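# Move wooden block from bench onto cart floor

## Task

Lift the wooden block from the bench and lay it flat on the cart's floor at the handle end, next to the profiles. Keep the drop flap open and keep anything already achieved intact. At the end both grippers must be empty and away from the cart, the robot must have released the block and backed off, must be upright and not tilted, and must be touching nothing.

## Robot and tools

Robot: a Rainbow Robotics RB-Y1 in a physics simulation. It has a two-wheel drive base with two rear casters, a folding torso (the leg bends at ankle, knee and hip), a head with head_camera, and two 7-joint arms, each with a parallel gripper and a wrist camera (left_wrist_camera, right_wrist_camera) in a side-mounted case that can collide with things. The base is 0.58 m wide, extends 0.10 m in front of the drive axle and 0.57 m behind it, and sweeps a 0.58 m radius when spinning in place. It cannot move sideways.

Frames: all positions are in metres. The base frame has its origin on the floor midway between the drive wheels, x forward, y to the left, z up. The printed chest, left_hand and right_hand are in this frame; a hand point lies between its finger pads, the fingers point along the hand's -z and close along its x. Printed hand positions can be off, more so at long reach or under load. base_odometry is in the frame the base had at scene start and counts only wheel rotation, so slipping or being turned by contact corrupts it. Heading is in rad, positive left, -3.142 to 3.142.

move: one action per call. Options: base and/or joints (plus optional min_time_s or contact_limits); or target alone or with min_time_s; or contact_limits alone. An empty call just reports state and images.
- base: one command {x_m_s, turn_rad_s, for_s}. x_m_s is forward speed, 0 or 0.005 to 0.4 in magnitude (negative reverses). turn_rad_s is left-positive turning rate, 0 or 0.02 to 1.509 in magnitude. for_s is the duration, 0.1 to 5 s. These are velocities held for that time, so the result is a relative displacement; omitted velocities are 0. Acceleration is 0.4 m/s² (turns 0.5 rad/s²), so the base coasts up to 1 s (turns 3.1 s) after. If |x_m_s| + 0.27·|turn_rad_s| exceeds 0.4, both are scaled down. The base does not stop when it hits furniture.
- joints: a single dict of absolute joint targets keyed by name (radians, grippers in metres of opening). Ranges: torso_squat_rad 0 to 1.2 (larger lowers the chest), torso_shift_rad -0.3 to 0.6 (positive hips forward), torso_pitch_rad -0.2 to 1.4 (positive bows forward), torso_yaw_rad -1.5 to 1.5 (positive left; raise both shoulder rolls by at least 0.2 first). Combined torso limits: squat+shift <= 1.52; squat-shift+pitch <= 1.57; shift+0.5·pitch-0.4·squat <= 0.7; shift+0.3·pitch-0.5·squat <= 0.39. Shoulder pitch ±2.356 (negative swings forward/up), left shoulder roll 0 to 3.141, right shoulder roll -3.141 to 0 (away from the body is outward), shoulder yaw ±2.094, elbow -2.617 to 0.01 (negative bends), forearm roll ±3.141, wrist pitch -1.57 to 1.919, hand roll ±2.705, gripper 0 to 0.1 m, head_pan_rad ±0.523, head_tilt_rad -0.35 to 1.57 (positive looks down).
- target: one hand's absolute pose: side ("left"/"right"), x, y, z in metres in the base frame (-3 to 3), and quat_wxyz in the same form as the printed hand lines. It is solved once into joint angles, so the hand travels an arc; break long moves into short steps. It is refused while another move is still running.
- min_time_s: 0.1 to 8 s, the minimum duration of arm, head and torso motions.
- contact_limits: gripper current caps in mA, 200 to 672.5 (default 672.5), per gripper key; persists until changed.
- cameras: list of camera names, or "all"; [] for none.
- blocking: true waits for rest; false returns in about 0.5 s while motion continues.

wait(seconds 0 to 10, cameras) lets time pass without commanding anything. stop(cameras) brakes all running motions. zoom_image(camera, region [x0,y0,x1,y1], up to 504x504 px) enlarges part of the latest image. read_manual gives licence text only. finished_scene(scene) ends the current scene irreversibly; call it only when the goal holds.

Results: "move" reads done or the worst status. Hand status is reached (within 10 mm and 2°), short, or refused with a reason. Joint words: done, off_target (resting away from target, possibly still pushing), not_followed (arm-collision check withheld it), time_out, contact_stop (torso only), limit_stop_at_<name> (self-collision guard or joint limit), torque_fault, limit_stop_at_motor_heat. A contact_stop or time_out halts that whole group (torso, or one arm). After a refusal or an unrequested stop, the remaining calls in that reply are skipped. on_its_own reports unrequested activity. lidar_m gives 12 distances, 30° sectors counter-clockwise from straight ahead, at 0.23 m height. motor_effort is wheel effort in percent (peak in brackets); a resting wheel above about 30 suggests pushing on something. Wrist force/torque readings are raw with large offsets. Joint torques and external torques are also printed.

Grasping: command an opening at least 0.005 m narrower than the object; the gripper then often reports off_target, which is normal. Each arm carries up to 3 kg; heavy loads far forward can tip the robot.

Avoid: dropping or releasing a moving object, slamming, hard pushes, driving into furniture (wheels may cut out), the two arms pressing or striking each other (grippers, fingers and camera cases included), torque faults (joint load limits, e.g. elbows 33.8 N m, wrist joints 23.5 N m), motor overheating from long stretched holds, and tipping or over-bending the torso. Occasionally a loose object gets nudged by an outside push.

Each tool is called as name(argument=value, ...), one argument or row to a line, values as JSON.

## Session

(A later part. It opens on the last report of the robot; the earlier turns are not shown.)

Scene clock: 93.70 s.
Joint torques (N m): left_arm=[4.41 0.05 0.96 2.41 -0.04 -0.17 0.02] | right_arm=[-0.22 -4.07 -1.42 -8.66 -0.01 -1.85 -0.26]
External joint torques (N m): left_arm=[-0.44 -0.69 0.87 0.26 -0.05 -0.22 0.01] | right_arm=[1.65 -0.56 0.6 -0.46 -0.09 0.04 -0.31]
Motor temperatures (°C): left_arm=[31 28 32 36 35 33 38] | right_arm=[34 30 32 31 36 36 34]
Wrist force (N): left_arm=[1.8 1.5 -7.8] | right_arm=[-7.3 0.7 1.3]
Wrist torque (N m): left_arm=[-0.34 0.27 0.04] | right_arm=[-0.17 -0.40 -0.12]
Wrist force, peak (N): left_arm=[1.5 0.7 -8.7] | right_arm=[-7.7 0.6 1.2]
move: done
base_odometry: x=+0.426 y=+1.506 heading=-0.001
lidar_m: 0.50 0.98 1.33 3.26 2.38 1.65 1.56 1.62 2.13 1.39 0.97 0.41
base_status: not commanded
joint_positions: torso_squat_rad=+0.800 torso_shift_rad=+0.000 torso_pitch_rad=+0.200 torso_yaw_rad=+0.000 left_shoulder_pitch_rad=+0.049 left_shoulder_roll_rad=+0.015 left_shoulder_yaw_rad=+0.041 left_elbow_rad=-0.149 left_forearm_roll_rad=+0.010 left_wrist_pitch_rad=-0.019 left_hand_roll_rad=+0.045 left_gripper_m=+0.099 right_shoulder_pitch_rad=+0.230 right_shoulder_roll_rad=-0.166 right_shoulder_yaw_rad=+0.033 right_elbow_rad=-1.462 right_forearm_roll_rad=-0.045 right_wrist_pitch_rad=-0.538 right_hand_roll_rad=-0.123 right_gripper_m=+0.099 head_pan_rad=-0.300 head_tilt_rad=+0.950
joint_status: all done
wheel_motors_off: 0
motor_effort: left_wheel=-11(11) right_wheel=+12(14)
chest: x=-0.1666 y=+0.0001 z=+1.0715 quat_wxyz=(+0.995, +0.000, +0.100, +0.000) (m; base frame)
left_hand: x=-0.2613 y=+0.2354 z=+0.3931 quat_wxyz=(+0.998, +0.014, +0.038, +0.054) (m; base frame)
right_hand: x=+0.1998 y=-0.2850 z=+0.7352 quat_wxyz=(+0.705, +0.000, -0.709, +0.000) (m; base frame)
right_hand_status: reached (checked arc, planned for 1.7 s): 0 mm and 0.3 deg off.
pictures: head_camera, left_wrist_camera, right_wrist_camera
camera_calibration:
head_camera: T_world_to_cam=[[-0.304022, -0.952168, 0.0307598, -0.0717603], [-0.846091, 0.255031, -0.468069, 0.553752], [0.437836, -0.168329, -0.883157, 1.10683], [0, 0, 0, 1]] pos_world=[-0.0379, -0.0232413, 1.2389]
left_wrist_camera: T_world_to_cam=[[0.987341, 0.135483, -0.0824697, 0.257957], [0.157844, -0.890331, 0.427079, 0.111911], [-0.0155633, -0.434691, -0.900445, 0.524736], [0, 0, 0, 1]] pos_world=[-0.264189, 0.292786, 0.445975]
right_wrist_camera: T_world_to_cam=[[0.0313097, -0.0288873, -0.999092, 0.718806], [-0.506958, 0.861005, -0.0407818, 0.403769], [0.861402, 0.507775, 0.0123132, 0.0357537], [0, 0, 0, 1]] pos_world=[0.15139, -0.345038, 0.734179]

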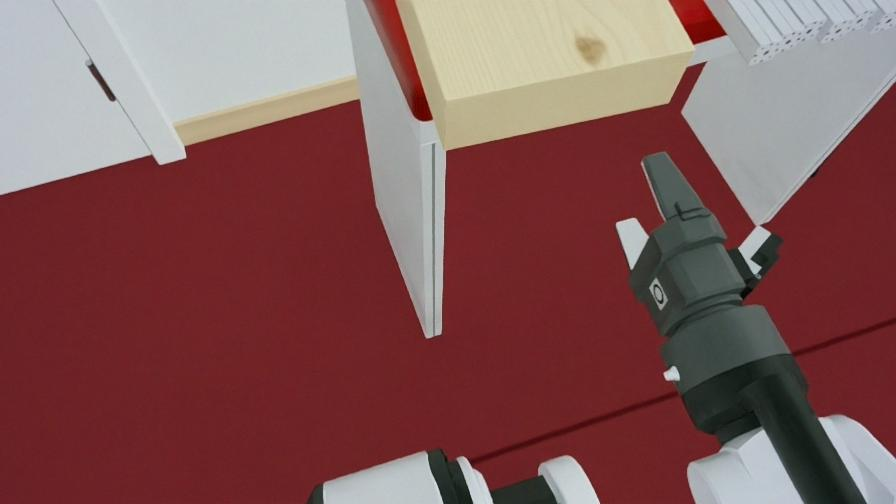

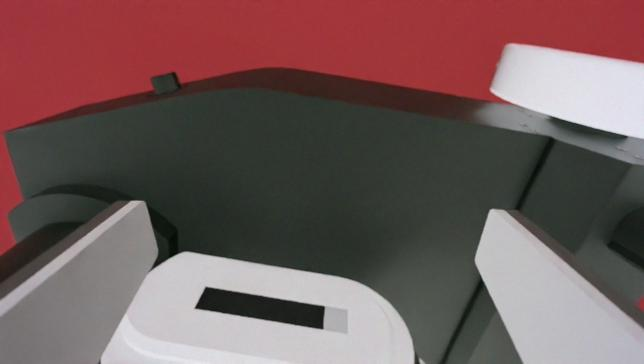

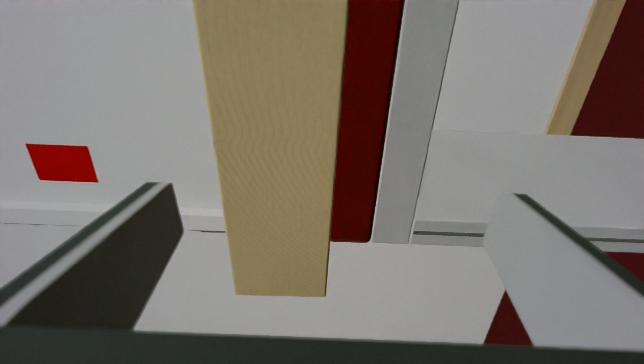

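move(
  target={"side":"right","x":0.25,"y":-0.27,"z":0.763,"quat_wxyz":[0.7071,0,-0.7071,0]},
)

Scene clock: 98.93 s.
Joint torques (N m): left_arm=[4.33 -0.17 0.77 2.16 0.03 -0.13 -0.02] | right_arm=[-3.46 -2.09 -3.25 -9.55 -0.06 -2.15 0.17]
External joint torques (N m): left_arm=[-0.53 -0.91 0.68 0 0.03 -0.18 -0.03] | right_arm=[0.8 0.85 -1.54 -0.5 -0.22 -0.26 0.12]
Motor temperatures (°C): left_arm=[31 28 32 36 35 33 38] | right_arm=[34 30 32 31 36 36 34]
Wrist force (N): left_arm=[1.1 1.4 -7.3] | right_arm=[-6.9 0.8 0.9]
Wrist torque (N m): left_arm=[-0.31 0.19 0.10] | right_arm=[-0.13 -0.35 -0.11]
Wrist force, peak (N): left_arm=[1.7 0.9 -8.6] | right_arm=[-8.7 -0.3 2.2]
move: done
base_odometry: x=+0.426 y=+1.506 heading=+0.000
lidar_m: 0.48 0.98 1.33 3.25 2.38 1.67 1.56 1.62 2.12 1.40 0.97 0.41
base_status: not commanded
joint_positions: torso_squat_rad=+0.800 torso_shift_rad=+0.000 torso_pitch_rad=+0.200 torso_yaw_rad=+0.000 left_shoulder_pitch_rad=+0.049 left_shoulder_roll_rad=+0.015 left_shoulder_yaw_rad=+0.041 left_elbow_rad=-0.149 left_forearm_roll_rad=+0.010 left_wrist_pitch_rad=-0.019 left_hand_roll_rad=+0.045 left_gripper_m=+0.099 right_shoulder_pitch_rad=+0.131 right_shoulder_roll_rad=-0.137 right_shoulder_yaw_rad=+0.017 right_elbow_rad=-1.540 right_forearm_roll_rad=-0.046 right_wrist_pitch_rad=-0.358 right_hand_roll_rad=-0.093 right_gripper_m=+0.099 head_pan_rad=-0.300 head_tilt_rad=+0.950
joint_status: all done
wheel_motors_off: 0
motor_effort: left_wheel=-11(12) right_wheel=+11(14)
chest: x=-0.1665 y=+0.0001 z=+1.0715 quat_wxyz=(+0.995, +0.000, +0.100, +0.000) (m; base frame)
left_hand: x=-0.2613 y=+0.2354 z=+0.3931 quat_wxyz=(+0.998, +0.014, +0.038, +0.054) (m; base frame)
right_hand: x=+0.2498 y=-0.2697 z=+0.7632 quat_wxyz=(+0.707, +0.000, -0.707, +0.000) (m; base frame)
right_hand_status: reached (checked arc, planned for 0.4 s): 0 mm and 0.0 deg off.
pictures: head_camera, left_wrist_camera, right_wrist_camera
camera_calibration:
head_camera: T_world_to_cam=[[-0.303997, -0.952176, 0.0307731, -0.0717458], [-0.8461, 0.255003, -0.468068, 0.553835], [0.437836, -0.168328, -0.883156, 1.10678], [0, 0, 0, 1]] pos_world=[-0.0378, -0.0232414, 1.2389]
left_wrist_camera: T_world_to_cam=[[0.987324, 0.135527, -0.0826013, 0.257998], [0.15794, -0.890324, 0.427057, 0.111944], [-0.0156643, -0.43469, -0.900444, 0.524708], [0, 0, 0, 1]] pos_world=[-0.264189, 0.292786, 0.445975]
right_wrist_camera: T_world_to_cam=[[0.0264268, -0.0288132, -0.999235, 0.747053], [-0.507263, 0.860943, -0.0382411, 0.415192], [0.861386, 0.507885, 0.00813613, -0.012196], [0, 0, 0, 1]] pos_world=[0.201374, -0.329737, 0.762458]

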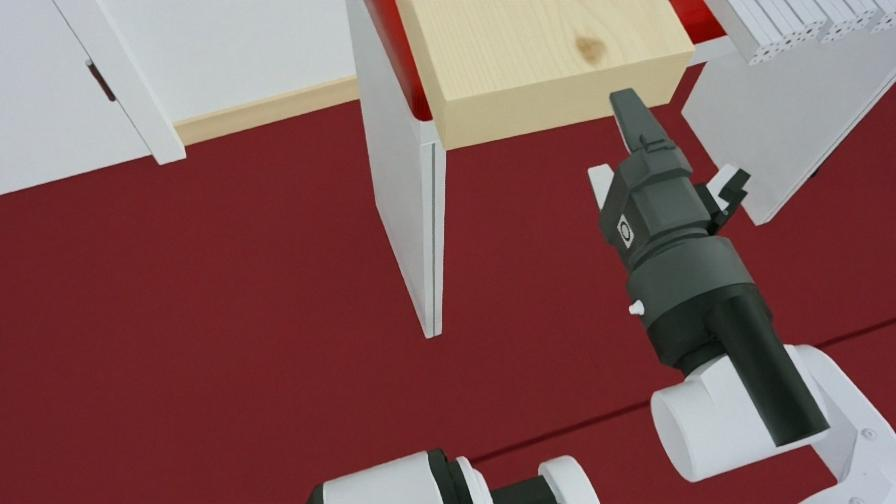

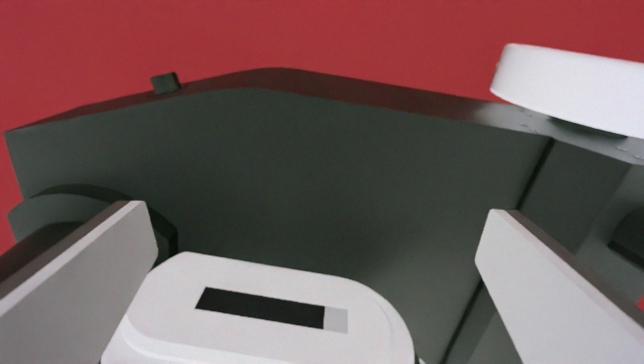

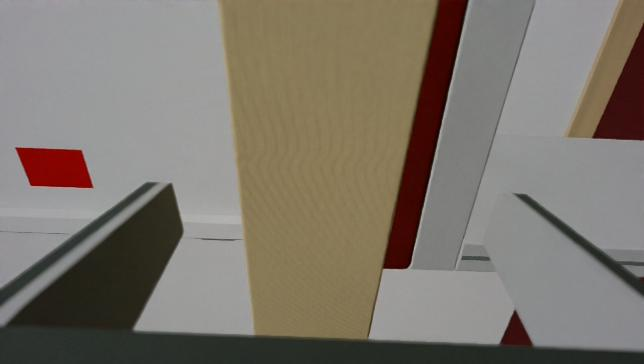

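move(
  target={"side":"right","x":0.31,"y":-0.27,"z":0.768,"quat_wxyz":[0.7071,0,-0.7071,0]},
  cameras=["head_camera","right_wrist_camera"],
)

Scene clock: 102.20 s.
Joint torques (N m): left_arm=[4.39 -0.14 0.94 2.35 -0.14 -0.1 0.05] | right_arm=[-7.64 -3.37 -3.3 -9.69 -0.09 -1.95 0.08]
External joint torques (N m): left_arm=[-0.47 -0.88 0.85 0.19 -0.15 -0.15 0.05] | right_arm=[0.08 0.17 -1.65 -0.44 -0.26 -0.06 0.03]
Motor temperatures (°C): left_arm=[31 28 32 36 35 33 38] | right_arm=[34 30 32 31 36 36 34]
Wrist force (N): left_arm=[1.2 0.9 -7.7] | right_arm=[-7.0 0.6 1.0]
Wrist torque (N m): left_arm=[-0.24 0.22 0.08] | right_arm=[-0.17 -0.41 -0.13]
Wrist force, peak (N): left_arm=[1.1 1.1 -8.5] | right_arm=[-8.6 1.0 1.5]
move: done
base_odometry: x=+0.426 y=+1.506 heading=+0.000
lidar_m: 0.49 0.97 1.33 3.25 2.38 1.65 1.56 1.61 2.13 1.40 0.96 0.40
base_status: not commanded
joint_positions: torso_squat_rad=+0.800 torso_shift_rad=+0.000 torso_pitch_rad=+0.200 torso_yaw_rad=+0.000 left_shoulder_pitch_rad=+0.049 left_shoulder_roll_rad=+0.015 left_shoulder_yaw_rad=+0.041 left_elbow_rad=-0.149 left_forearm_roll_rad=+0.010 left_wrist_pitch_rad=-0.019 left_hand_roll_rad=+0.045 left_gripper_m=+0.099 right_shoulder_pitch_rad=-0.068 right_shoulder_roll_rad=-0.142 right_shoulder_yaw_rad=-0.025 right_elbow_rad=-1.398 right_forearm_roll_rad=-0.056 right_wrist_pitch_rad=-0.303 right_hand_roll_rad=-0.087 right_gripper_m=+0.099 head_pan_rad=-0.300 head_tilt_rad=+0.950
joint_status: all done
wheel_motors_off: 0
motor_effort: left_wheel=-11(11) right_wheel=+9(14)
chest: x=-0.1665 y=+0.0001 z=+1.0715 quat_wxyz=(+0.995, +0.000, +0.100, +0.000) (m; base frame)
left_hand: x=-0.2613 y=+0.2354 z=+0.3931 quat_wxyz=(+0.998, +0.014, +0.038, +0.054) (m; base frame)
right_hand: x=+0.3094 y=-0.2697 z=+0.7686 quat_wxyz=(+0.708, +0.000, -0.706, +0.000) (m; base frame)
right_hand_status: reached (checked arc, planned for 0.5 s): 1 mm and 0.1 deg off.
pictures: head_camera, right_wrist_camera
camera_calibration:
head_camera: T_world_to_cam=[[-0.303913, -0.952201, 0.0308162, -0.0717969], [-0.846149, 0.254917, -0.468027, 0.553779], [0.4378, -0.168314, -0.883177, 1.10681], [0, 0, 0, 1]] pos_world=[-0.0377999, -0.0232417, 1.2389]
right_wrist_camera: T_world_to_cam=[[0.024069, -0.0287955, -0.999296, 0.751631], [-0.506553, 0.861414, -0.0370231, 0.444668], [0.861873, 0.507087, 0.00614692, -0.0624326], [0, 0, 0, 1]] pos_world=[0.260966, -0.329741, 0.767948]

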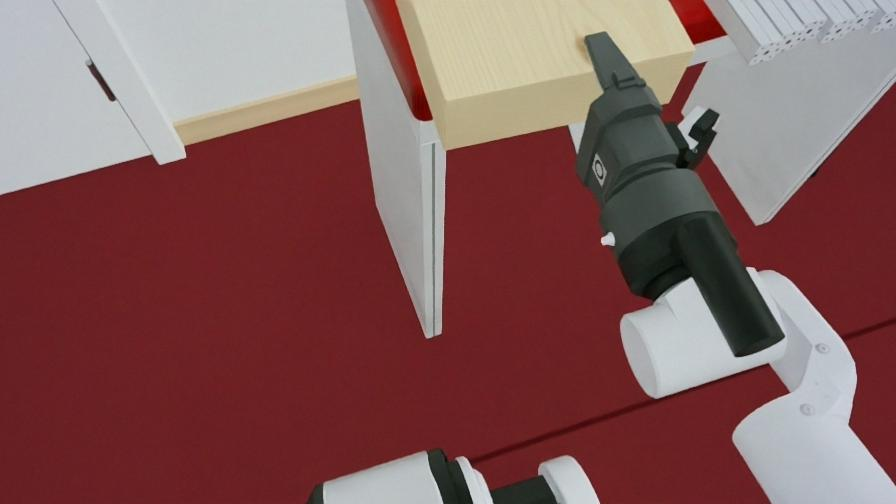

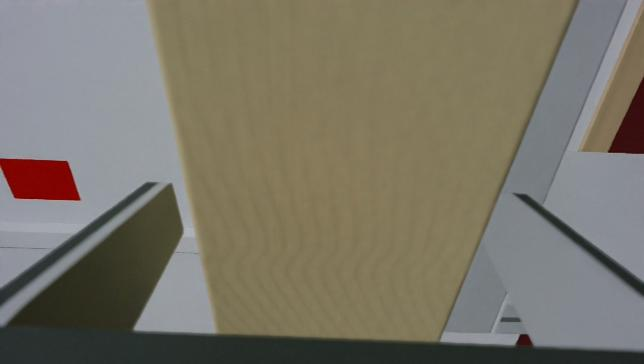

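move(
  target={"side":"right","x":0.32,"y":-0.27,"z":0.769,"quat_wxyz":[0.7071,0,-0.7071,0]},
  cameras=[],
)

move(
  joints={"right_gripper_m":0.05},
  cameras=["right_wrist_camera"],
)

Scene clock: 104.80 s.
Joint torques (N m): left_arm=[4.02 -0.07 0.87 2.27 -0.11 -0.17 -0.04] | right_arm=[-8.94 -3.33 -3.16 -9.92 -0.14 -2.05 0.13]
External joint torques (N m): left_arm=[-0.84 -0.81 0.78 0.11 -0.11 -0.21 -0.04] | right_arm=[-0.6 0.37 -1.54 -0.67 -0.32 -0.16 0.08]
Motor temperatures (°C): left_arm=[31 28 32 36 35 33 38] | right_arm=[34 30 32 31 36 36 34]
Wrist force (N): left_arm=[1.2 1.1 -7.7] | right_arm=[-7.3 0.8 1.1]
Wrist torque (N m): left_arm=[-0.26 0.21 0.04] | right_arm=[-0.18 -0.40 -0.09]
Wrist force, peak (N): left_arm=[0.9 1.0 -9.1] | right_arm=[-7.9 1.7 1.7]
move: done
base_odometry: x=+0.426 y=+1.506 heading=+0.000
lidar_m: 0.49 0.97 1.33 3.26 2.36 1.66 1.56 1.63 2.13 1.41 0.96 0.40
base_status: not commanded
joint_positions: torso_squat_rad=+0.800 torso_shift_rad=+0.000 torso_pitch_rad=+0.200 torso_yaw_rad=+0.000 left_shoulder_pitch_rad=+0.049 left_shoulder_roll_rad=+0.015 left_shoulder_yaw_rad=+0.041 left_elbow_rad=-0.149 left_forearm_roll_rad=+0.010 left_wrist_pitch_rad=-0.019 left_hand_roll_rad=+0.045 left_gripper_m=+0.099 right_shoulder_pitch_rad=-0.105 right_shoulder_roll_rad=-0.144 right_shoulder_yaw_rad=-0.032 right_elbow_rad=-1.363 right_forearm_roll_rad=-0.057 right_wrist_pitch_rad=-0.303 right_hand_roll_rad=-0.087 right_gripper_m=+0.099 head_pan_rad=-0.300 head_tilt_rad=+0.950
joint_status: all done
wheel_motors_off: 0
motor_effort: left_wheel=-11(12) right_wheel=+10(12)
chest: x=-0.1665 y=+0.0001 z=+1.0715 quat_wxyz=(+0.995, +0.000, +0.100, +0.000) (m; base frame)
left_hand: x=-0.2613 y=+0.2354 z=+0.3931 quat_wxyz=(+0.998, +0.014, +0.038, +0.054) (m; base frame)
right_hand: x=+0.3195 y=-0.2698 z=+0.7693 quat_wxyz=(+0.707, +0.000, -0.707, +0.000) (m; base frame)
right_hand_status: reached (checked arc, planned for 0.2 s): 1 mm and 0.0 deg off.
pictures: none
No camera images: "cameras" was empty.

Scene clock: 105.87 s.
Joint torques (N m): left_arm=[4.01 -0.16 0.58 2.33 -0.02 -0.28 0.01] | right_arm=[-9.18 -3.69 -3.11 -10.1 0.02 -1.9 0.23]
External joint torques (N m): left_arm=[-0.86 -0.9 0.49 0.17 -0.03 -0.32 0.01] | right_arm=[-0.85 0.02 -1.49 -0.85 -0.15 -0.01 0.18]
Motor temperatures (°C): left_arm=[31 28 32 36 35 33 38] | right_arm=[34 30 32 31 36 36 34]
Wrist force (N): left_arm=[0.9 0.6 -7.4] | right_arm=[-7.8 0.9 1.3]
Wrist torque (N m): left_arm=[-0.23 0.17 0.09] | right_arm=[-0.15 -0.74 -0.34]
Wrist force, peak (N): left_arm=[0.8 1.0 -8.4] | right_arm=[-9.0 1.0 0.7]
move: off_target
base_odometry: x=+0.426 y=+1.506 heading=+0.000
lidar_m: 0.49 0.98 1.32 3.25 2.37 1.67 1.55 1.62 2.14 1.39 0.97 0.40
base_status: not commanded
joint_positions: torso_squat_rad=+0.800 torso_shift_rad=+0.000 torso_pitch_rad=+0.200 torso_yaw_rad=+0.000 left_shoulder_pitch_rad=+0.049 left_shoulder_roll_rad=+0.015 left_shoulder_yaw_rad=+0.041 left_elbow_rad=-0.149 left_forearm_roll_rad=+0.010 left_wrist_pitch_rad=-0.019 left_hand_roll_rad=+0.045 left_gripper_m=+0.099 right_shoulder_pitch_rad=-0.105 right_shoulder_roll_rad=-0.144 right_shoulder_yaw_rad=-0.032 right_elbow_rad=-1.363 right_forearm_roll_rad=-0.057 right_wrist_pitch_rad=-0.303 right_hand_roll_rad=-0.087 right_gripper_m=+0.074 head_pan_rad=-0.300 head_tilt_rad=+0.950
joint_status: right_gripper_m off_target (ended at +0.074, target +0.050)
wheel_motors_off: 0
motor_effort: left_wheel=-10(11) right_wheel=+10(12)
chest: x=-0.1665 y=+0.0001 z=+1.0715 quat_wxyz=(+0.995, +0.000, +0.100, +0.000) (m; base frame)
left_hand: x=-0.2613 y=+0.2354 z=+0.3931 quat_wxyz=(+0.998, +0.014, +0.038, +0.054) (m; base frame)
right_hand: x=+0.3195 y=-0.2698 z=+0.7693 quat_wxyz=(+0.707, +0.000, -0.707, +0.000) (m; base frame)
pictures: right_wrist_camera
camera_calibration:
right_wrist_camera: T_world_to_cam=[[0.0255518, -0.0287463, -0.99926, 0.751581], [-0.506756, 0.861263, -0.0377345, 0.450361], [0.861711, 0.507346, 0.00743943, -0.0720105], [0, 0, 0, 1]] pos_world=[0.271071, -0.32974, 0.768555]

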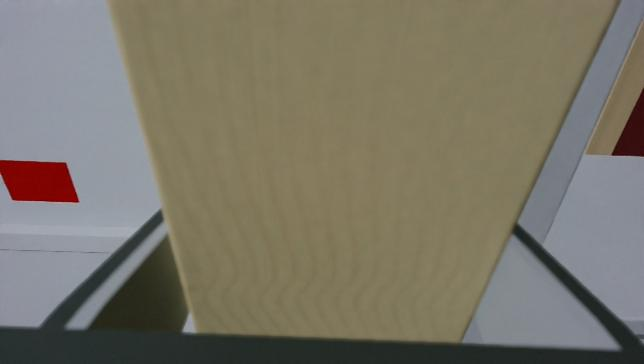

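move(
  target={"side":"right","x":0.32,"y":-0.27,"z":0.81,"quat_wxyz":[0.7071,0,-0.7071,0]},
  min_time_s=1.5,
  cameras=["head_camera","right_wrist_camera"],
)

Scene clock: 108.63 s.
Joint torques (N m): left_arm=[4.13 0.02 0.9 2.21 -0.1 -0.19 0.02] | right_arm=[-16.67 -5.2 -2.93 -22.8 -0.65 -8.37 -0.73]
External joint torques (N m): left_arm=[-0.75 -0.72 0.81 0.04 -0.1 -0.24 0.01] | right_arm=[-8.78 -1.59 -1.1 -13.08 -0.86 -6.48 -0.78]
Motor temperatures (°C): left_arm=[31 28 32 36 35 33 38] | right_arm=[34 30 32 31 36 37 34]
Wrist force (N): left_arm=[0.7 1.2 -7.3] | right_arm=[-24.7 1.1 -0.2]
Wrist torque (N m): left_arm=[-0.32 0.12 0.05] | right_arm=[-0.12 1.66 0.32]
Wrist force, peak (N): left_arm=[1.2 1.8 -8.5] | right_arm=[-26.4 1.3 0.3]
move: done
base_odometry: x=+0.426 y=+1.506 heading=+0.000
lidar_m: 0.49 0.97 1.32 3.24 2.37 1.65 1.56 1.60 2.14 1.39 0.97 0.40
base_status: not commanded
joint_positions: torso_squat_rad=+0.800 torso_shift_rad=+0.000 torso_pitch_rad=+0.201 torso_yaw_rad=+0.000 left_shoulder_pitch_rad=+0.049 left_shoulder_roll_rad=+0.015 left_shoulder_yaw_rad=+0.041 left_elbow_rad=-0.149 left_forearm_roll_rad=+0.010 left_wrist_pitch_rad=-0.019 left_hand_roll_rad=+0.045 left_gripper_m=+0.099 right_shoulder_pitch_rad=-0.051 right_shoulder_roll_rad=-0.152 right_shoulder_yaw_rad=-0.032 right_elbow_rad=-1.573 right_forearm_roll_rad=-0.060 right_wrist_pitch_rad=-0.140 right_hand_roll_rad=-0.092 right_gripper_m=+0.074 head_pan_rad=-0.300 head_tilt_rad=+0.950
joint_status: all done
wheel_motors_off: 0
motor_effort: left_wheel=-9(11) right_wheel=+11(12)
chest: x=-0.1663 y=+0.0000 z=+1.0714 quat_wxyz=(+0.995, +0.000, +0.100, +0.000) (m; base frame)
left_hand: x=-0.2614 y=+0.2354 z=+0.3932 quat_wxyz=(+0.998, +0.014, +0.038, +0.054) (m; base frame)
right_hand: x=+0.3190 y=-0.2704 z=+0.8069 quat_wxyz=(+0.709, +0.000, -0.705, +0.000) (m; base frame)
right_hand_status: reached (checked arc, planned for 1.5 s): 3 mm and 0.3 deg off.
pictures: head_camera, right_wrist_camera
camera_calibration:
head_camera: T_world_to_cam=[[-0.30395, -0.952188, 0.0308519, -0.071843], [-0.846381, 0.255026, -0.467547, 0.553413], [0.437325, -0.168223, -0.88343, 1.10687], [0, 0, 0, 1]] pos_world=[-0.0374994, -0.0233416, 1.2388]
right_wrist_camera: T_world_to_cam=[[0.0207337, -0.0288726, -0.999368, 0.790677], [-0.505951, 0.861836, -0.0353961, 0.450131], [0.862313, 0.506365, 0.00326097, -0.0686569], [0, 0, 0, 1]] pos_world=[0.270554, -0.330345, 0.806334]

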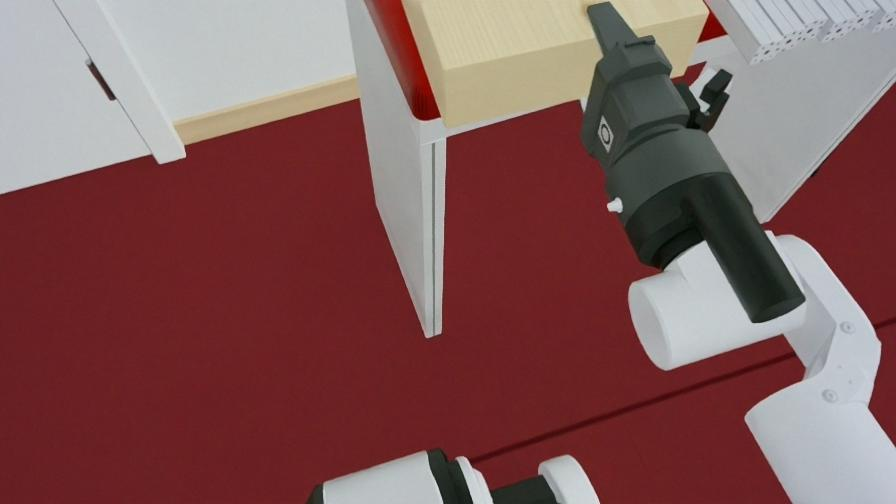

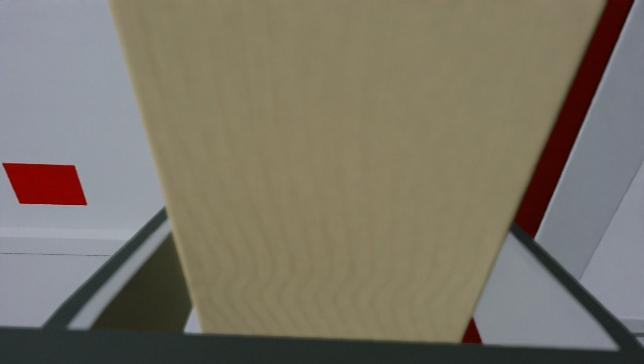

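move(
  target={"side":"right","x":0.30,"y":-0.27,"z":0.9,"quat_wxyz":[0.7071,0,-0.7071,0]},
  cameras=[],
)

move(
  base={"x_m_s": -0.25, "for_s": 2.0},
  joints={"left_elbow_rad":-2.0,"left_shoulder_roll_rad":0.35,"head_tilt_rad":0.8,"torso_squat_rad":0.4},
  cameras=["head_camera"],
)

Scene clock: 133.73 s.
Joint torques (N m): left_arm=[4.12 -0.15 1.09 2.17 -0.03 -0.21 0.01] | right_arm=[-15.82 -4.49 -5.04 -22.63 -0.26 -8.32 -0.5]
External joint torques (N m): left_arm=[-0.76 -0.9 0.99 0 -0.04 -0.26 0.01] | right_arm=[-9.34 -0.99 -2.85 -12.61 -0.53 -6.43 -0.55]
Motor temperatures (°C): left_arm=[31 28 32 36 35 33 38] | right_arm=[35 31 32 34 36 39 34]
Wrist force (N): left_arm=[1.4 1.0 -7.0] | right_arm=[-24.7 0.3 0.3]
Wrist torque (N m): left_arm=[-0.25 0.22 0.08] | right_arm=[-0.20 1.64 0.32]
Wrist force, peak (N): left_arm=[1.8 0.8 -8.5] | right_arm=[-31.2 -0.7 0.6]
move: done
base_odometry: x=+0.426 y=+1.506 heading=+0.000
lidar_m: 0.48 0.98 1.33 3.26 2.37 1.64 1.55 1.61 2.13 1.39 0.98 0.40
base_status: not commanded
joint_positions: torso_squat_rad=+0.800 torso_shift_rad=+0.000 torso_pitch_rad=+0.201 torso_yaw_rad=+0.000 left_shoulder_pitch_rad=+0.049 left_shoulder_roll_rad=+0.015 left_shoulder_yaw_rad=+0.041 left_elbow_rad=-0.149 left_forearm_roll_rad=+0.010 left_wrist_pitch_rad=-0.019 left_hand_roll_rad=+0.045 left_gripper_m=+0.099 right_shoulder_pitch_rad=+0.053 right_shoulder_roll_rad=-0.176 right_shoulder_yaw_rad=-0.042 right_elbow_rad=-2.013 right_forearm_roll_rad=-0.075 right_wrist_pitch_rad=+0.199 right_hand_roll_rad=-0.111 right_gripper_m=+0.074 head_pan_rad=-0.300 head_tilt_rad=+0.950
joint_status: all done
wheel_motors_off: 0
motor_effort: left_wheel=-11(11) right_wheel=+10(12)
chest: x=-0.1662 y=+0.0000 z=+1.0714 quat_wxyz=(+0.995, +0.000, +0.100, +0.000) (m; base frame)
left_hand: x=-0.2615 y=+0.2354 z=+0.3932 quat_wxyz=(+0.998, +0.014, +0.039, +0.054) (m; base frame)
right_hand: x=+0.2993 y=-0.2704 z=+0.8971 quat_wxyz=(+0.709, +0.000, -0.705, +0.000) (m; base frame)
right_hand_status: reached (checked arc, planned for 0.8 s): 3 mm and 0.3 deg off.
pictures: none
No camera images: "cameras" was empty.

Scene clock: 136.70 s.
Joint torques (N m): left_arm=[-6.48 4.28 4.9 -9.33 0.06 -1.81 -0.06] | right_arm=[-16.1 -4.21 -5.03 -22.6 -0.15 -8.33 -0.62]
External joint torques (N m): left_arm=[0.63 -1.26 0.76 0.78 -0.01 0.01 -0.01] | right_arm=[-9.62 -0.71 -2.84 -12.58 -0.42 -6.44 -0.67]
Motor temperatures (°C): left_arm=[31 28 32 36 35 33 38] | right_arm=[35 31 32 34 36 39 34]
Wrist force (N): left_arm=[-5.0 -0.6 -0.6] | right_arm=[-24.5 0.6 -0.2]
Wrist torque (N m): left_arm=[-0.15 -0.14 0.16] | right_arm=[-0.23 1.71 0.35]
Wrist force, peak (N): left_arm=[0.7 1.6 -8.7] | right_arm=[-26.3 1.8 -0.7]
move: done
base_odometry: x=-0.074 y=+1.507 heading=-0.002
lidar_m: 0.90 1.53 1.98 4.11 1.62 1.13 1.06 1.12 1.45 3.45 1.53 1.27
base_status: done (sent for 2 of 2 s)
joint_positions: torso_squat_rad=+0.400 torso_shift_rad=+0.000 torso_pitch_rad=+0.201 torso_yaw_rad=+0.000 left_shoulder_pitch_rad=+0.049 left_shoulder_roll_rad=+0.350 left_shoulder_yaw_rad=+0.041 left_elbow_rad=-2.000 left_forearm_roll_rad=+0.010 left_wrist_pitch_rad=-0.019 left_hand_roll_rad=+0.045 left_gripper_m=+0.099 right_shoulder_pitch_rad=+0.053 right_shoulder_roll_rad=-0.176 right_shoulder_yaw_rad=-0.042 right_elbow_rad=-2.013 right_forearm_roll_rad=-0.075 right_wrist_pitch_rad=+0.199 right_hand_roll_rad=-0.111 right_gripper_m=+0.074 head_pan_rad=-0.300 head_tilt_rad=+0.800
joint_status: all done
wheel_motors_off: 0
motor_effort: left_wheel=-17(28) right_wheel=+17(39)
chest: x=-0.1662 y=+0.0000 z=+1.2285 quat_wxyz=(+0.995, +0.000, +0.100, +0.000) (m; base frame)
left_hand: x=+0.2976 y=+0.2802 z=+1.1068 quat_wxyz=(+0.624, +0.079, -0.766, -0.129) (m; base frame)
right_hand: x=+0.2993 y=-0.2705 z=+1.0541 quat_wxyz=(+0.709, +0.000, -0.705, +0.000) (m; base frame)
pictures: head_camera
camera_calibration:
head_camera: T_world_to_cam=[[-0.299779, -0.953572, 0.0288751, -0.0734152], [-0.772362, 0.224822, -0.594064, 0.814343], [0.559991, -0.20039, -0.803899, 1.14546], [0, 0, 0, 1]] pos_world=[-0.0344873, -0.0235508, 1.40673]

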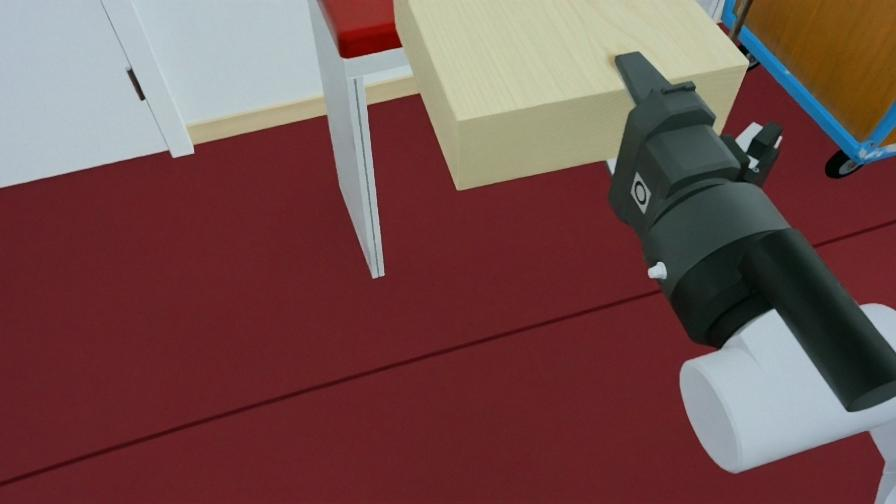

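move(
  joints={"torso_squat_rad":0.0,"torso_pitch_rad":0.5,"torso_yaw_rad":1.0,"left_elbow_rad":-2.4,"left_shoulder_pitch_rad":0.3,"head_pan_rad":-0.4,"head_tilt_rad":0.6},
  cameras=["head_camera"],
)

move(
  target={"side":"right","x":0.34,"y":0.0,"z":0.80,"quat_wxyz":[0.5792,0.4056,-0.4056,0.5792]},
  min_time_s=2,
  cameras=["head_camera"],
)

Scene clock: 141.77 s.
Joint torques (N m): left_arm=[-1.09 6.38 7.64 -7.28 0.08 -1.55 0.06] | right_arm=[-15.54 2.81 2.47 -22.54 -0.44 -8.05 -0.61]
External joint torques (N m): left_arm=[-0.51 -1.45 0.8 0.42 -0.04 -0.16 0.09] | right_arm=[-9.58 -0.02 0.01 -12.62 -0.57 -6.24 -0.66]
Motor temperatures (°C): left_arm=[31 28 32 36 35 33 38] | right_arm=[35 31 32 34 36 39 34]
Wrist force (N): left_arm=[-4.0 -2.3 -0.2] | right_arm=[-22.5 -8.3 -2.0]
Wrist torque (N m): left_arm=[-0.08 -0.09 0.12] | right_arm=[-0.85 1.53 0.26]
Wrist force, peak (N): left_arm=[-6.3 -1.0 -0.7] | right_arm=[-25.3 0.7 0.4]
move: done
base_odometry: x=-0.074 y=+1.507 heading=-0.002
lidar_m: 0.89 1.52 1.96 4.12 1.61 1.12 1.06 1.11 1.46 3.45 1.51 1.27
base_status: not commanded
joint_positions: torso_squat_rad=+0.000 torso_shift_rad=+0.000 torso_pitch_rad=+0.501 torso_yaw_rad=+1.000 left_shoulder_pitch_rad=+0.300 left_shoulder_roll_rad=+0.350 left_shoulder_yaw_rad=+0.041 left_elbow_rad=-2.400 left_forearm_roll_rad=+0.010 left_wrist_pitch_rad=-0.019 left_hand_roll_rad=+0.045 left_gripper_m=+0.099 right_shoulder_pitch_rad=+0.053 right_shoulder_roll_rad=-0.176 right_shoulder_yaw_rad=-0.043 right_elbow_rad=-2.013 right_forearm_roll_rad=-0.075 right_wrist_pitch_rad=+0.199 right_hand_roll_rad=-0.111 right_gripper_m=+0.074 head_pan_rad=-0.400 head_tilt_rad=+0.600
joint_status: all done
wheel_motors_off: 0
motor_effort: left_wheel=-15(20) right_wheel=+16(19)
chest: x=-0.0791 y=+0.0002 z=+1.2519 quat_wxyz=(+0.850, +0.119, +0.218, +0.464) (m; base frame)
left_hand: x=-0.0659 y=+0.4569 z=+1.2882 quat_wxyz=(+0.650, +0.497, -0.574, -0.010) (m; base frame)
right_hand: x=+0.3159 y=+0.2669 z=+0.9465 quat_wxyz=(+0.708, +0.434, -0.519, +0.203) (m; base frame)
pictures: head_camera
camera_calibration:
head_camera: T_world_to_cam=[[0.481173, -0.823979, -0.299216, 0.426756], [-0.797972, -0.270387, -0.538638, 0.84434], [0.362922, 0.497944, -0.787616, 1.04561], [0, 0, 0, 1]] pos_world=[0.0889399, 0.0592795, 1.40603]

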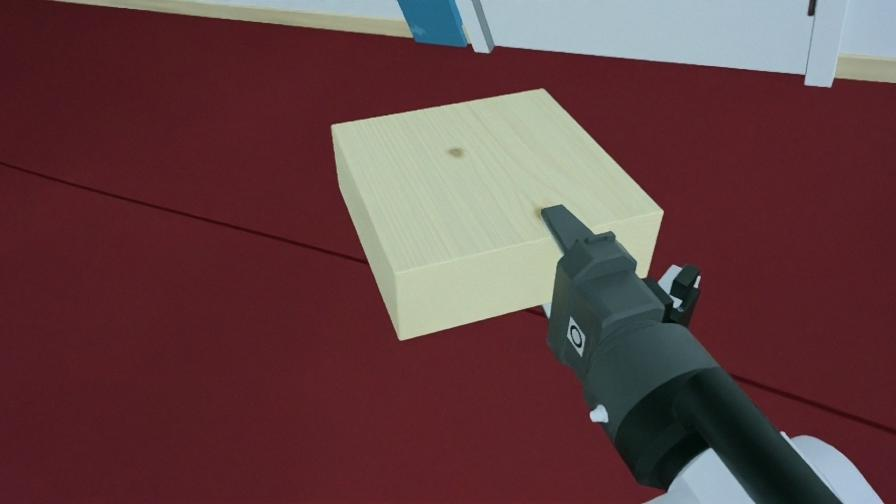

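Scene clock: 144.10 s.
Joint torques (N m): left_arm=[-0.95 6.48 7.94 -7.29 0.05 -1.7 -0.06] | right_arm=[-4.32 -9.29 -8.98 -9.82 -1.85 -7.42 -0.37]
External joint torques (N m): left_arm=[-0.36 -1.35 1.1 0.42 -0.07 -0.31 -0.03] | right_arm=[-5.13 -0.58 -3.75 -6.81 -1.6 -5.7 -0.42]
Motor temperatures (°C): left_arm=[31 28 32 36 35 33 38] | right_arm=[35 31 32 34 36 39 34]
Wrist force (N): left_arm=[-3.9 -1.8 -0.9] | right_arm=[-22.6 1.8 -7.8]
Wrist torque (N m): left_arm=[-0.14 -0.05 0.17] | right_arm=[-0.16 1.59 0.23]
Wrist force, peak (N): left_arm=[-4.3 -2.9 -1.3] | right_arm=[-24.1 -7.8 -1.6]
move: done
base_odometry: x=-0.074 y=+1.507 heading=-0.002
lidar_m: 0.89 1.52 1.97 4.11 1.62 1.13 1.07 1.10 1.45 3.44 1.52 1.27
base_status: not commanded
joint_positions: torso_squat_rad=+0.000 torso_shift_rad=+0.000 torso_pitch_rad=+0.501 torso_yaw_rad=+1.000 left_shoulder_pitch_rad=+0.300 left_shoulder_roll_rad=+0.350 left_shoulder_yaw_rad=+0.041 left_elbow_rad=-2.400 left_forearm_roll_rad=+0.010 left_wrist_pitch_rad=-0.019 left_hand_roll_rad=+0.045 left_gripper_m=+0.099 right_shoulder_pitch_rad=+0.682 right_shoulder_roll_rad=-1.413 right_shoulder_yaw_rad=+0.083 right_elbow_rad=-1.538 right_forearm_roll_rad=-0.342 right_wrist_pitch_rad=-0.719 right_hand_roll_rad=-0.292 right_gripper_m=+0.074 head_pan_rad=-0.400 head_tilt_rad=+0.600
joint_status: all done
wheel_motors_off: 0
motor_effort: left_wheel=-16(17) right_wheel=+15(18)
chest: x=-0.0792 y=+0.0002 z=+1.2519 quat_wxyz=(+0.850, +0.119, +0.218, +0.464) (m; base frame)
left_hand: x=-0.0659 y=+0.4569 z=+1.2883 quat_wxyz=(+0.650, +0.497, -0.574, -0.010) (m; base frame)
right_hand: x=+0.3394 y=-0.0014 z=+0.7992 quat_wxyz=(+0.582, +0.401, -0.403, +0.581) (m; base frame)
right_hand_status: reached (checked arc, planned for 2.0 s): 2 mm and 0.7 deg off.
pictures: head_camera
camera_calibration:
head_camera: T_world_to_cam=[[0.48123, -0.823966, -0.299161, 0.426638], [-0.797886, -0.270385, -0.538767, 0.844406], [0.363037, 0.497967, -0.787548, 1.04559], [0, 0, 0, 1]] pos_world=[0.0888399, 0.0591794, 1.40603]

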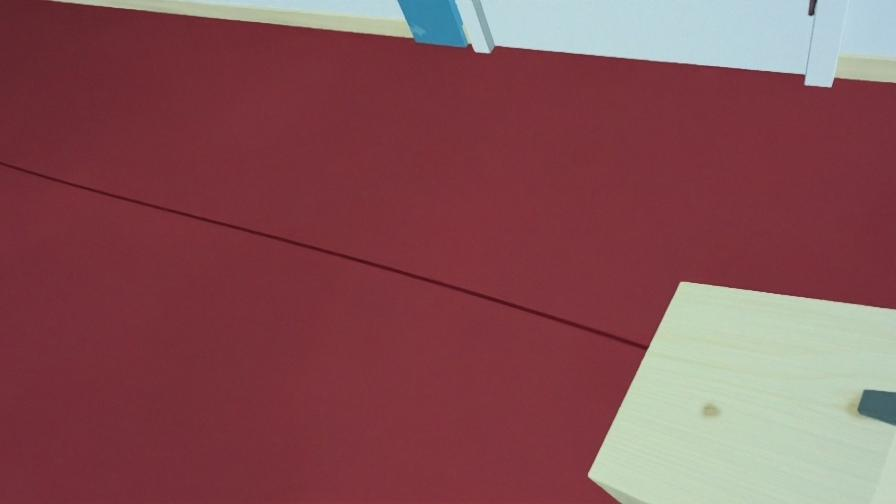

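move(
  base={"turn_rad_s": -0.5, "for_s": 3.14},
  joints={"head_tilt_rad": 1.1, "head_pan_rad": -0.52},
  cameras=["head_camera"],
)

move(
  base={"x_m_s": 0.35, "for_s": 4.6},
  cameras=["head_camera"],
)

move(
  base={"turn_rad_s": 0.5, "for_s": 3.24},
  cameras=["head_camera"],
)

Scene clock: 153.00 s.
Joint torques (N m): left_arm=[-0.83 6.49 8.05 -7.4 0.06 -1.56 -0.04] | right_arm=[-4.65 -9.54 -9.21 -9.56 -1.78 -7.45 -0.64]
External joint torques (N m): left_arm=[-0.24 -1.34 1.21 0.31 -0.05 -0.17 -0.01] | right_arm=[-5.46 -0.83 -3.98 -6.55 -1.54 -5.73 -0.68]
Motor temperatures (°C): left_arm=[31 28 32 36 35 33 38] | right_arm=[35 31 32 34 36 39 34]
Wrist force (N): left_arm=[-3.4 -2.7 -0.9] | right_arm=[-22.0 0.9 -7.8]
Wrist torque (N m): left_arm=[-0.03 0.01 0.15] | right_arm=[-0.25 1.57 0.23]
Wrist force, peak (N): left_arm=[-5.1 -3.4 -0.4] | right_arm=[-23.4 1.5 -7.9]
move: done
base_odometry: x=-0.074 y=+1.507 heading=-1.568
lidar_m: 3.39 1.53 1.27 0.90 1.53 1.96 4.12 1.64 1.14 1.07 1.09 1.42
base_status: done (sent for 3.13 of 3.13 s)
joint_positions: torso_squat_rad=+0.000 torso_shift_rad=+0.000 torso_pitch_rad=+0.501 torso_yaw_rad=+1.000 left_shoulder_pitch_rad=+0.300 left_shoulder_roll_rad=+0.350 left_shoulder_yaw_rad=+0.041 left_elbow_rad=-2.400 left_forearm_roll_rad=+0.010 left_wrist_pitch_rad=-0.019 left_hand_roll_rad=+0.045 left_gripper_m=+0.099 right_shoulder_pitch_rad=+0.682 right_shoulder_roll_rad=-1.413 right_shoulder_yaw_rad=+0.083 right_elbow_rad=-1.538 right_forearm_roll_rad=-0.342 right_wrist_pitch_rad=-0.719 right_hand_roll_rad=-0.292 right_gripper_m=+0.074 head_pan_rad=-0.520 head_tilt_rad=+1.100
joint_status: all done
wheel_motors_off: 0
motor_effort: left_wheel=+16(51) right_wheel=+3(48)
chest: x=-0.0792 y=+0.0001 z=+1.2519 quat_wxyz=(+0.850, +0.119, +0.218, +0.464) (m; base frame)
left_hand: x=-0.0659 y=+0.4569 z=+1.2883 quat_wxyz=(+0.650, +0.497, -0.574, -0.010) (m; base frame)
right_hand: x=+0.3394 y=-0.0014 z=+0.7992 quat_wxyz=(+0.582, +0.401, -0.403, +0.581) (m; base frame)
pictures: head_camera
camera_calibration:
head_camera: T_world_to_cam=[[0.380624, -0.892832, -0.240783, 0.347621], [-0.924248, -0.375711, -0.0678803, 0.180364], [-0.0298591, 0.24838, -0.968202, 1.31781], [0, 0, 0, 1]] pos_world=[0.0737361, 0.0508143, 1.37185]

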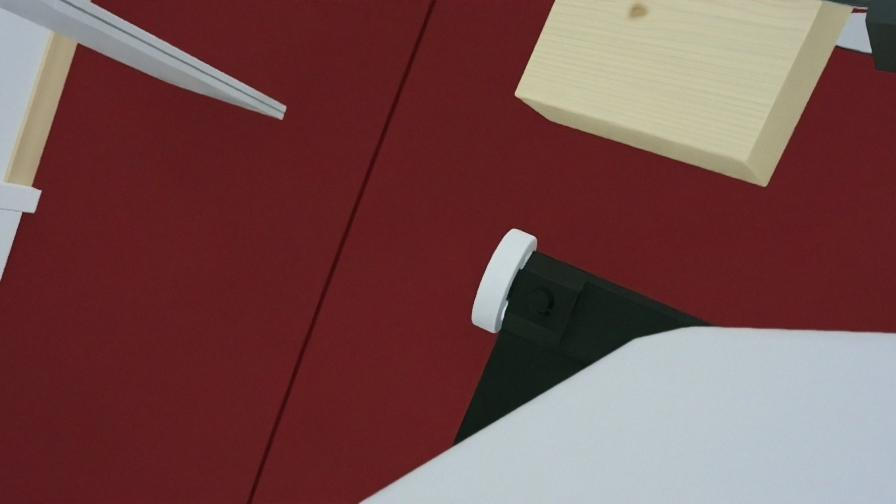

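Scene clock: 158.77 s.
Joint torques (N m): left_arm=[-0.37 6.27 7.59 -7.45 0.03 -1.56 -0.01] | right_arm=[-4.3 -8.95 -9.33 -9.54 -1.67 -7.42 -0.5]
External joint torques (N m): left_arm=[0.21 -1.56 0.75 0.25 -0.08 -0.17 0.02] | right_arm=[-5.11 -0.24 -4.1 -6.52 -1.43 -5.71 -0.54]
Motor temperatures (°C): left_arm=[31 28 32 36 35 33 38] | right_arm=[35 31 32 33 36 39 34]
Wrist force (N): left_arm=[-4.2 -3.0 -0.6] | right_arm=[-22.3 0.8 -7.8]
Wrist torque (N m): left_arm=[0.03 -0.15 0.14] | right_arm=[-0.26 1.52 0.22]
Wrist force, peak (N): left_arm=[-4.9 -3.1 -0.8] | right_arm=[-23.6 1.5 -8.5]
move: done
base_odometry: x=-0.071 y=-0.103 heading=-1.568
lidar_m: 3.06 1.17 0.81 0.76 0.79 1.71 5.02 1.50 1.04 0.97 0.99 1.28
base_status: done (sent for 4.6 of 4.6 s)
joint_positions: torso_squat_rad=+0.000 torso_shift_rad=+0.000 torso_pitch_rad=+0.501 torso_yaw_rad=+1.000 left_shoulder_pitch_rad=+0.300 left_shoulder_roll_rad=+0.350 left_shoulder_yaw_rad=+0.041 left_elbow_rad=-2.400 left_forearm_roll_rad=+0.010 left_wrist_pitch_rad=-0.019 left_hand_roll_rad=+0.045 left_gripper_m=+0.099 right_shoulder_pitch_rad=+0.682 right_shoulder_roll_rad=-1.413 right_shoulder_yaw_rad=+0.083 right_elbow_rad=-1.538 right_forearm_roll_rad=-0.342 right_wrist_pitch_rad=-0.719 right_hand_roll_rad=-0.292 right_gripper_m=+0.074 head_pan_rad=-0.520 head_tilt_rad=+1.100
joint_status: not commanded
wheel_motors_off: 0
motor_effort: left_wheel=+1(47) right_wheel=+0(39)
chest: x=-0.0792 y=+0.0001 z=+1.2519 quat_wxyz=(+0.850, +0.119, +0.218, +0.464) (m; base frame)
left_hand: x=-0.0659 y=+0.4569 z=+1.2883 quat_wxyz=(+0.650, +0.497, -0.574, -0.011) (m; base frame)
right_hand: x=+0.3394 y=-0.0014 z=+0.7991 quat_wxyz=(+0.582, +0.401, -0.403, +0.581) (m; base frame)
pictures: head_camera
camera_calibration:
head_camera: T_world_to_cam=[[0.380624, -0.892822, -0.24082, 0.347671], [-0.924245, -0.375734, -0.0677911, 0.180242], [-0.0299589, 0.248379, -0.968199, 1.31781], [0, 0, 0, 1]] pos_world=[0.0737364, 0.0508143, 1.37185]

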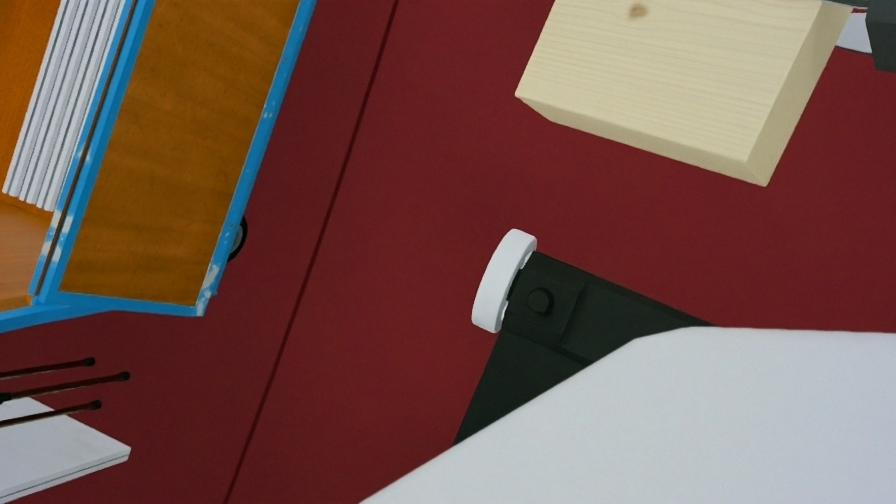

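Scene clock: 163.33 s.
Joint torques (N m): left_arm=[-0.51 6.26 7.87 -7.36 0.06 -1.59 0.01] | right_arm=[-4.12 -8.93 -9.22 -9.47 -1.75 -7.38 -0.37]
External joint torques (N m): left_arm=[0.08 -1.58 1.02 0.34 -0.05 -0.2 0.04] | right_arm=[-4.92 -0.22 -3.99 -6.46 -1.51 -5.68 -0.42]
Motor temperatures (°C): left_arm=[31 28 32 36 35 33 38] | right_arm=[34 31 32 33 36 39 34]
Wrist force (N): left_arm=[-3.8 -3.0 -0.8] | right_arm=[-22.3 1.0 -7.8]
Wrist torque (N m): left_arm=[0.03 -0.05 0.16] | right_arm=[-0.23 1.49 0.25]
Wrist force, peak (N): left_arm=[-4.6 -3.2 -1.5] | right_arm=[-23.6 0.9 -8.2]
move: done
base_odometry: x=-0.071 y=-0.103 heading=+0.048
lidar_m: 0.77 0.80 1.71 3.88 1.39 1.00 0.95 1.01 1.38 3.65 1.10 0.81
base_status: done (sent for 3.23 of 3.23 s)
joint_positions: torso_squat_rad=+0.000 torso_shift_rad=+0.000 torso_pitch_rad=+0.501 torso_yaw_rad=+1.000 left_shoulder_pitch_rad=+0.300 left_shoulder_roll_rad=+0.350 left_shoulder_yaw_rad=+0.041 left_elbow_rad=-2.400 left_forearm_roll_rad=+0.010 left_wrist_pitch_rad=-0.019 left_hand_roll_rad=+0.045 left_gripper_m=+0.099 right_shoulder_pitch_rad=+0.682 right_shoulder_roll_rad=-1.413 right_shoulder_yaw_rad=+0.083 right_elbow_rad=-1.538 right_forearm_roll_rad=-0.342 right_wrist_pitch_rad=-0.719 right_hand_roll_rad=-0.292 right_gripper_m=+0.074 head_pan_rad=-0.520 head_tilt_rad=+1.100
joint_status: not commanded
wheel_motors_off: 0
motor_effort: left_wheel=+2(44) right_wheel=+18(38)
chest: x=-0.0792 y=+0.0001 z=+1.2519 quat_wxyz=(+0.850, +0.119, +0.218, +0.464) (m; base frame)
left_hand: x=-0.0659 y=+0.4569 z=+1.2883 quat_wxyz=(+0.650, +0.497, -0.574, -0.011) (m; base frame)
right_hand: x=+0.3394 y=-0.0014 z=+0.7991 quat_wxyz=(+0.582, +0.401, -0.403, +0.581) (m; base frame)
pictures: head_camera
camera_calibration:
head_camera: T_world_to_cam=[[0.380624, -0.892832, -0.240783, 0.347621], [-0.924248, -0.375711, -0.0678803, 0.180364], [-0.0298591, 0.24838, -0.968202, 1.31781], [0, 0, 0, 1]] pos_world=[0.0737361, 0.0508143, 1.37185]

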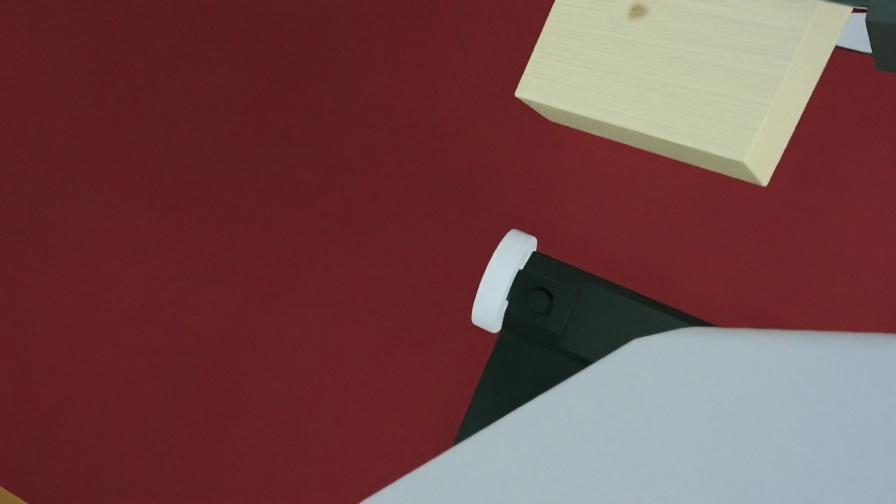

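move(
  target={"side":"right","x":0.34,"y":-0.10,"z":0.80,"quat_wxyz":[0.5792,0.4056,-0.4056,0.5792]},
  min_time_s=1,
  cameras=[],
)

move(
  base={"x_m_s": 0.2, "for_s": 2.25},
  joints={"head_tilt_rad": 0.9, "head_pan_rad": -0.52},
)

Scene clock: 170.33 s.
Joint torques (N m): left_arm=[-0.48 6.39 8.16 -7.42 0.02 -1.58 -0.09] | right_arm=[1.57 -6.24 -9.63 -5.55 -1.96 -7.45 -0.47]
External joint torques (N m): left_arm=[0.11 -1.44 1.31 0.28 -0.09 -0.19 -0.06] | right_arm=[-2.65 0.8 -5.57 -4.89 -1.52 -5.74 -0.52]
Motor temperatures (°C): left_arm=[31 28 32 36 35 33 38] | right_arm=[34 31 32 33 36 39 34]
Wrist force (N): left_arm=[-3.9 -2.3 -0.5] | right_arm=[-22.6 1.4 -7.4]
Wrist torque (N m): left_arm=[-0.07 -0.10 0.14] | right_arm=[-0.25 1.61 0.23]
Wrist force, peak (N): left_arm=[-4.5 -3.2 -0.9] | right_arm=[-25.1 -0.6 -6.8]
move: done
base_odometry: x=-0.071 y=-0.103 heading=+0.048
lidar_m: 0.76 0.81 1.71 3.90 1.39 0.99 0.96 1.02 1.37 3.66 1.08 0.80
base_status: not commanded
joint_positions: torso_squat_rad=+0.000 torso_shift_rad=+0.000 torso_pitch_rad=+0.501 torso_yaw_rad=+1.000 left_shoulder_pitch_rad=+0.300 left_shoulder_roll_rad=+0.350 left_shoulder_yaw_rad=+0.041 left_elbow_rad=-2.400 left_forearm_roll_rad=+0.010 left_wrist_pitch_rad=-0.019 left_hand_roll_rad=+0.045 left_gripper_m=+0.099 right_shoulder_pitch_rad=+0.846 right_shoulder_roll_rad=-1.381 right_shoulder_yaw_rad=+0.037 right_elbow_rad=-1.301 right_forearm_roll_rad=-0.315 right_wrist_pitch_rad=-1.060 right_hand_roll_rad=-0.301 right_gripper_m=+0.074 head_pan_rad=-0.520 head_tilt_rad=+1.100
joint_status: all done
wheel_motors_off: 0
motor_effort: left_wheel=+1(2) right_wheel=+18(20)
chest: x=-0.0792 y=+0.0001 z=+1.2519 quat_wxyz=(+0.850, +0.119, +0.218, +0.464) (m; base frame)
left_hand: x=-0.0659 y=+0.4569 z=+1.2883 quat_wxyz=(+0.650, +0.497, -0.574, -0.011) (m; base frame)
right_hand: x=+0.3396 y=-0.1009 z=+0.7991 quat_wxyz=(+0.580, +0.405, -0.404, +0.580) (m; base frame)
right_hand_status: reached (checked arc, planned for 1.0 s): 1 mm and 0.2 deg off.
pictures: none
No camera images: "cameras" was empty.

Scene clock: 173.47 s.
Joint torques (N m): left_arm=[-0.59 6.43 8.08 -7.32 0.05 -1.61 -0.07] | right_arm=[1.56 -7.54 -8.64 -5.61 -2.1 -7.46 -0.67]
External joint torques (N m): left_arm=[0 -1.41 1.24 0.38 -0.06 -0.22 -0.04] | right_arm=[-2.67 -0.5 -4.59 -4.95 -1.67 -5.74 -0.72]
Motor temperatures (°C): left_arm=[31 28 32 36 35 33 38] | right_arm=[34 31 32 33 36 39 34]
Wrist force (N): left_arm=[-4.0 -2.8 -1.2] | right_arm=[-22.5 1.3 -7.5]
Wrist torque (N m): left_arm=[0.00 -0.10 0.10] | right_arm=[-0.21 1.56 0.25]
Wrist force, peak (N): left_arm=[-4.2 -3.5 -0.9] | right_arm=[-23.6 -0.1 -8.3]
move: done
base_odometry: x=+0.382 y=-0.081 heading=+0.049
lidar_m: 0.30 0.32 0.83 4.39 2.04 1.48 1.41 1.49 2.03 4.62 0.46 0.33
base_status: done (sent for 2.27 of 2.27 s)
joint_positions: torso_squat_rad=+0.000 torso_shift_rad=+0.000 torso_pitch_rad=+0.501 torso_yaw_rad=+1.000 left_shoulder_pitch_rad=+0.300 left_shoulder_roll_rad=+0.350 left_shoulder_yaw_rad=+0.041 left_elbow_rad=-2.400 left_forearm_roll_rad=+0.010 left_wrist_pitch_rad=-0.019 left_hand_roll_rad=+0.045 left_gripper_m=+0.099 right_shoulder_pitch_rad=+0.846 right_shoulder_roll_rad=-1.381 right_shoulder_yaw_rad=+0.037 right_elbow_rad=-1.301 right_forearm_roll_rad=-0.315 right_wrist_pitch_rad=-1.060 right_hand_roll_rad=-0.301 right_gripper_m=+0.074 head_pan_rad=-0.520 head_tilt_rad=+0.900
joint_status: all done
wheel_motors_off: 0
motor_effort: left_wheel=+8(39) right_wheel=-6(47)
chest: x=-0.0792 y=+0.0001 z=+1.2519 quat_wxyz=(+0.850, +0.119, +0.218, +0.464) (m; base frame)
left_hand: x=-0.0659 y=+0.4569 z=+1.2883 quat_wxyz=(+0.650, +0.497, -0.574, -0.011) (m; base frame)
right_hand: x=+0.3396 y=-0.1009 z=+0.7991 quat_wxyz=(+0.580, +0.405, -0.404, +0.580) (m; base frame)
pictures: head_camera, left_wrist_camera, right_wrist_camera
camera_calibration:
head_camera: T_world_to_cam=[[0.384277, -0.890062, -0.245194, 0.353707], [-0.910597, -0.321648, -0.259528, 0.451431], [0.15213, 0.323003, -0.934091, 1.26295], [0, 0, 0, 1]] pos_world=[0.0830187, 0.0520879, 1.38359]
left_wrist_camera: T_world_to_cam=[[0.331866, -0.565645, 0.754924, -0.692852], [0.156959, -0.756013, -0.63546, 1.20343], [0.930177, 0.32938, -0.162112, 0.192176], [0, 0, 0, 1]] pos_world=[-0.137712, 0.454602, 1.31894]
right_wrist_camera: T_world_to_cam=[[0.0285353, -0.320807, -0.946715, 0.713211], [-0.861375, -0.488426, 0.139547, 0.158889], [-0.507168, 0.811494, -0.290272, 0.558254], [0, 0, 0, 1]] pos_world=[0.39964, -0.146611, 0.81508]

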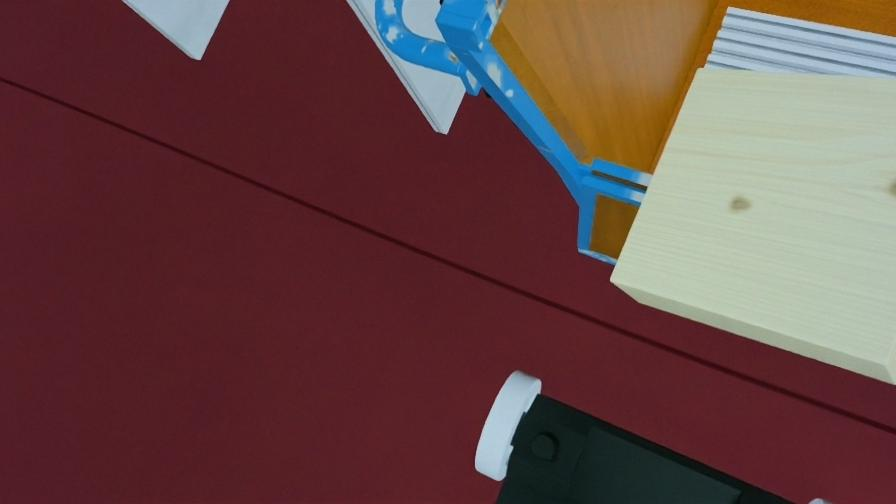

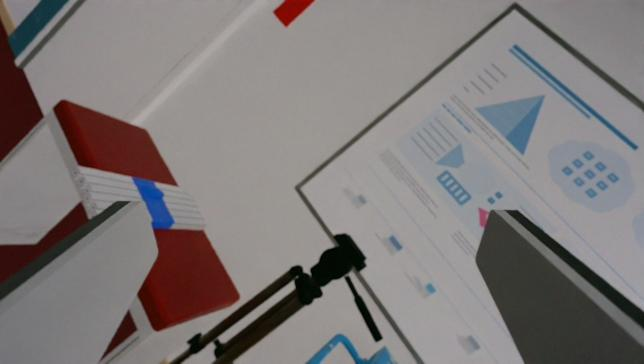

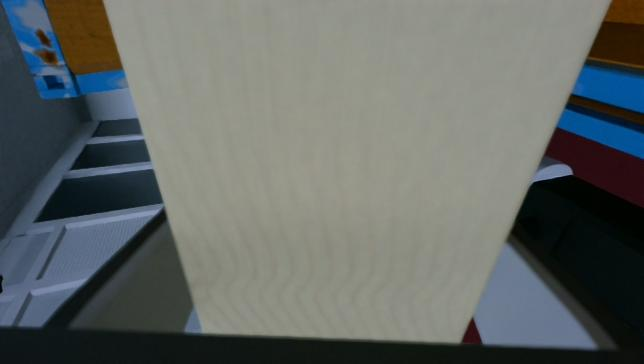

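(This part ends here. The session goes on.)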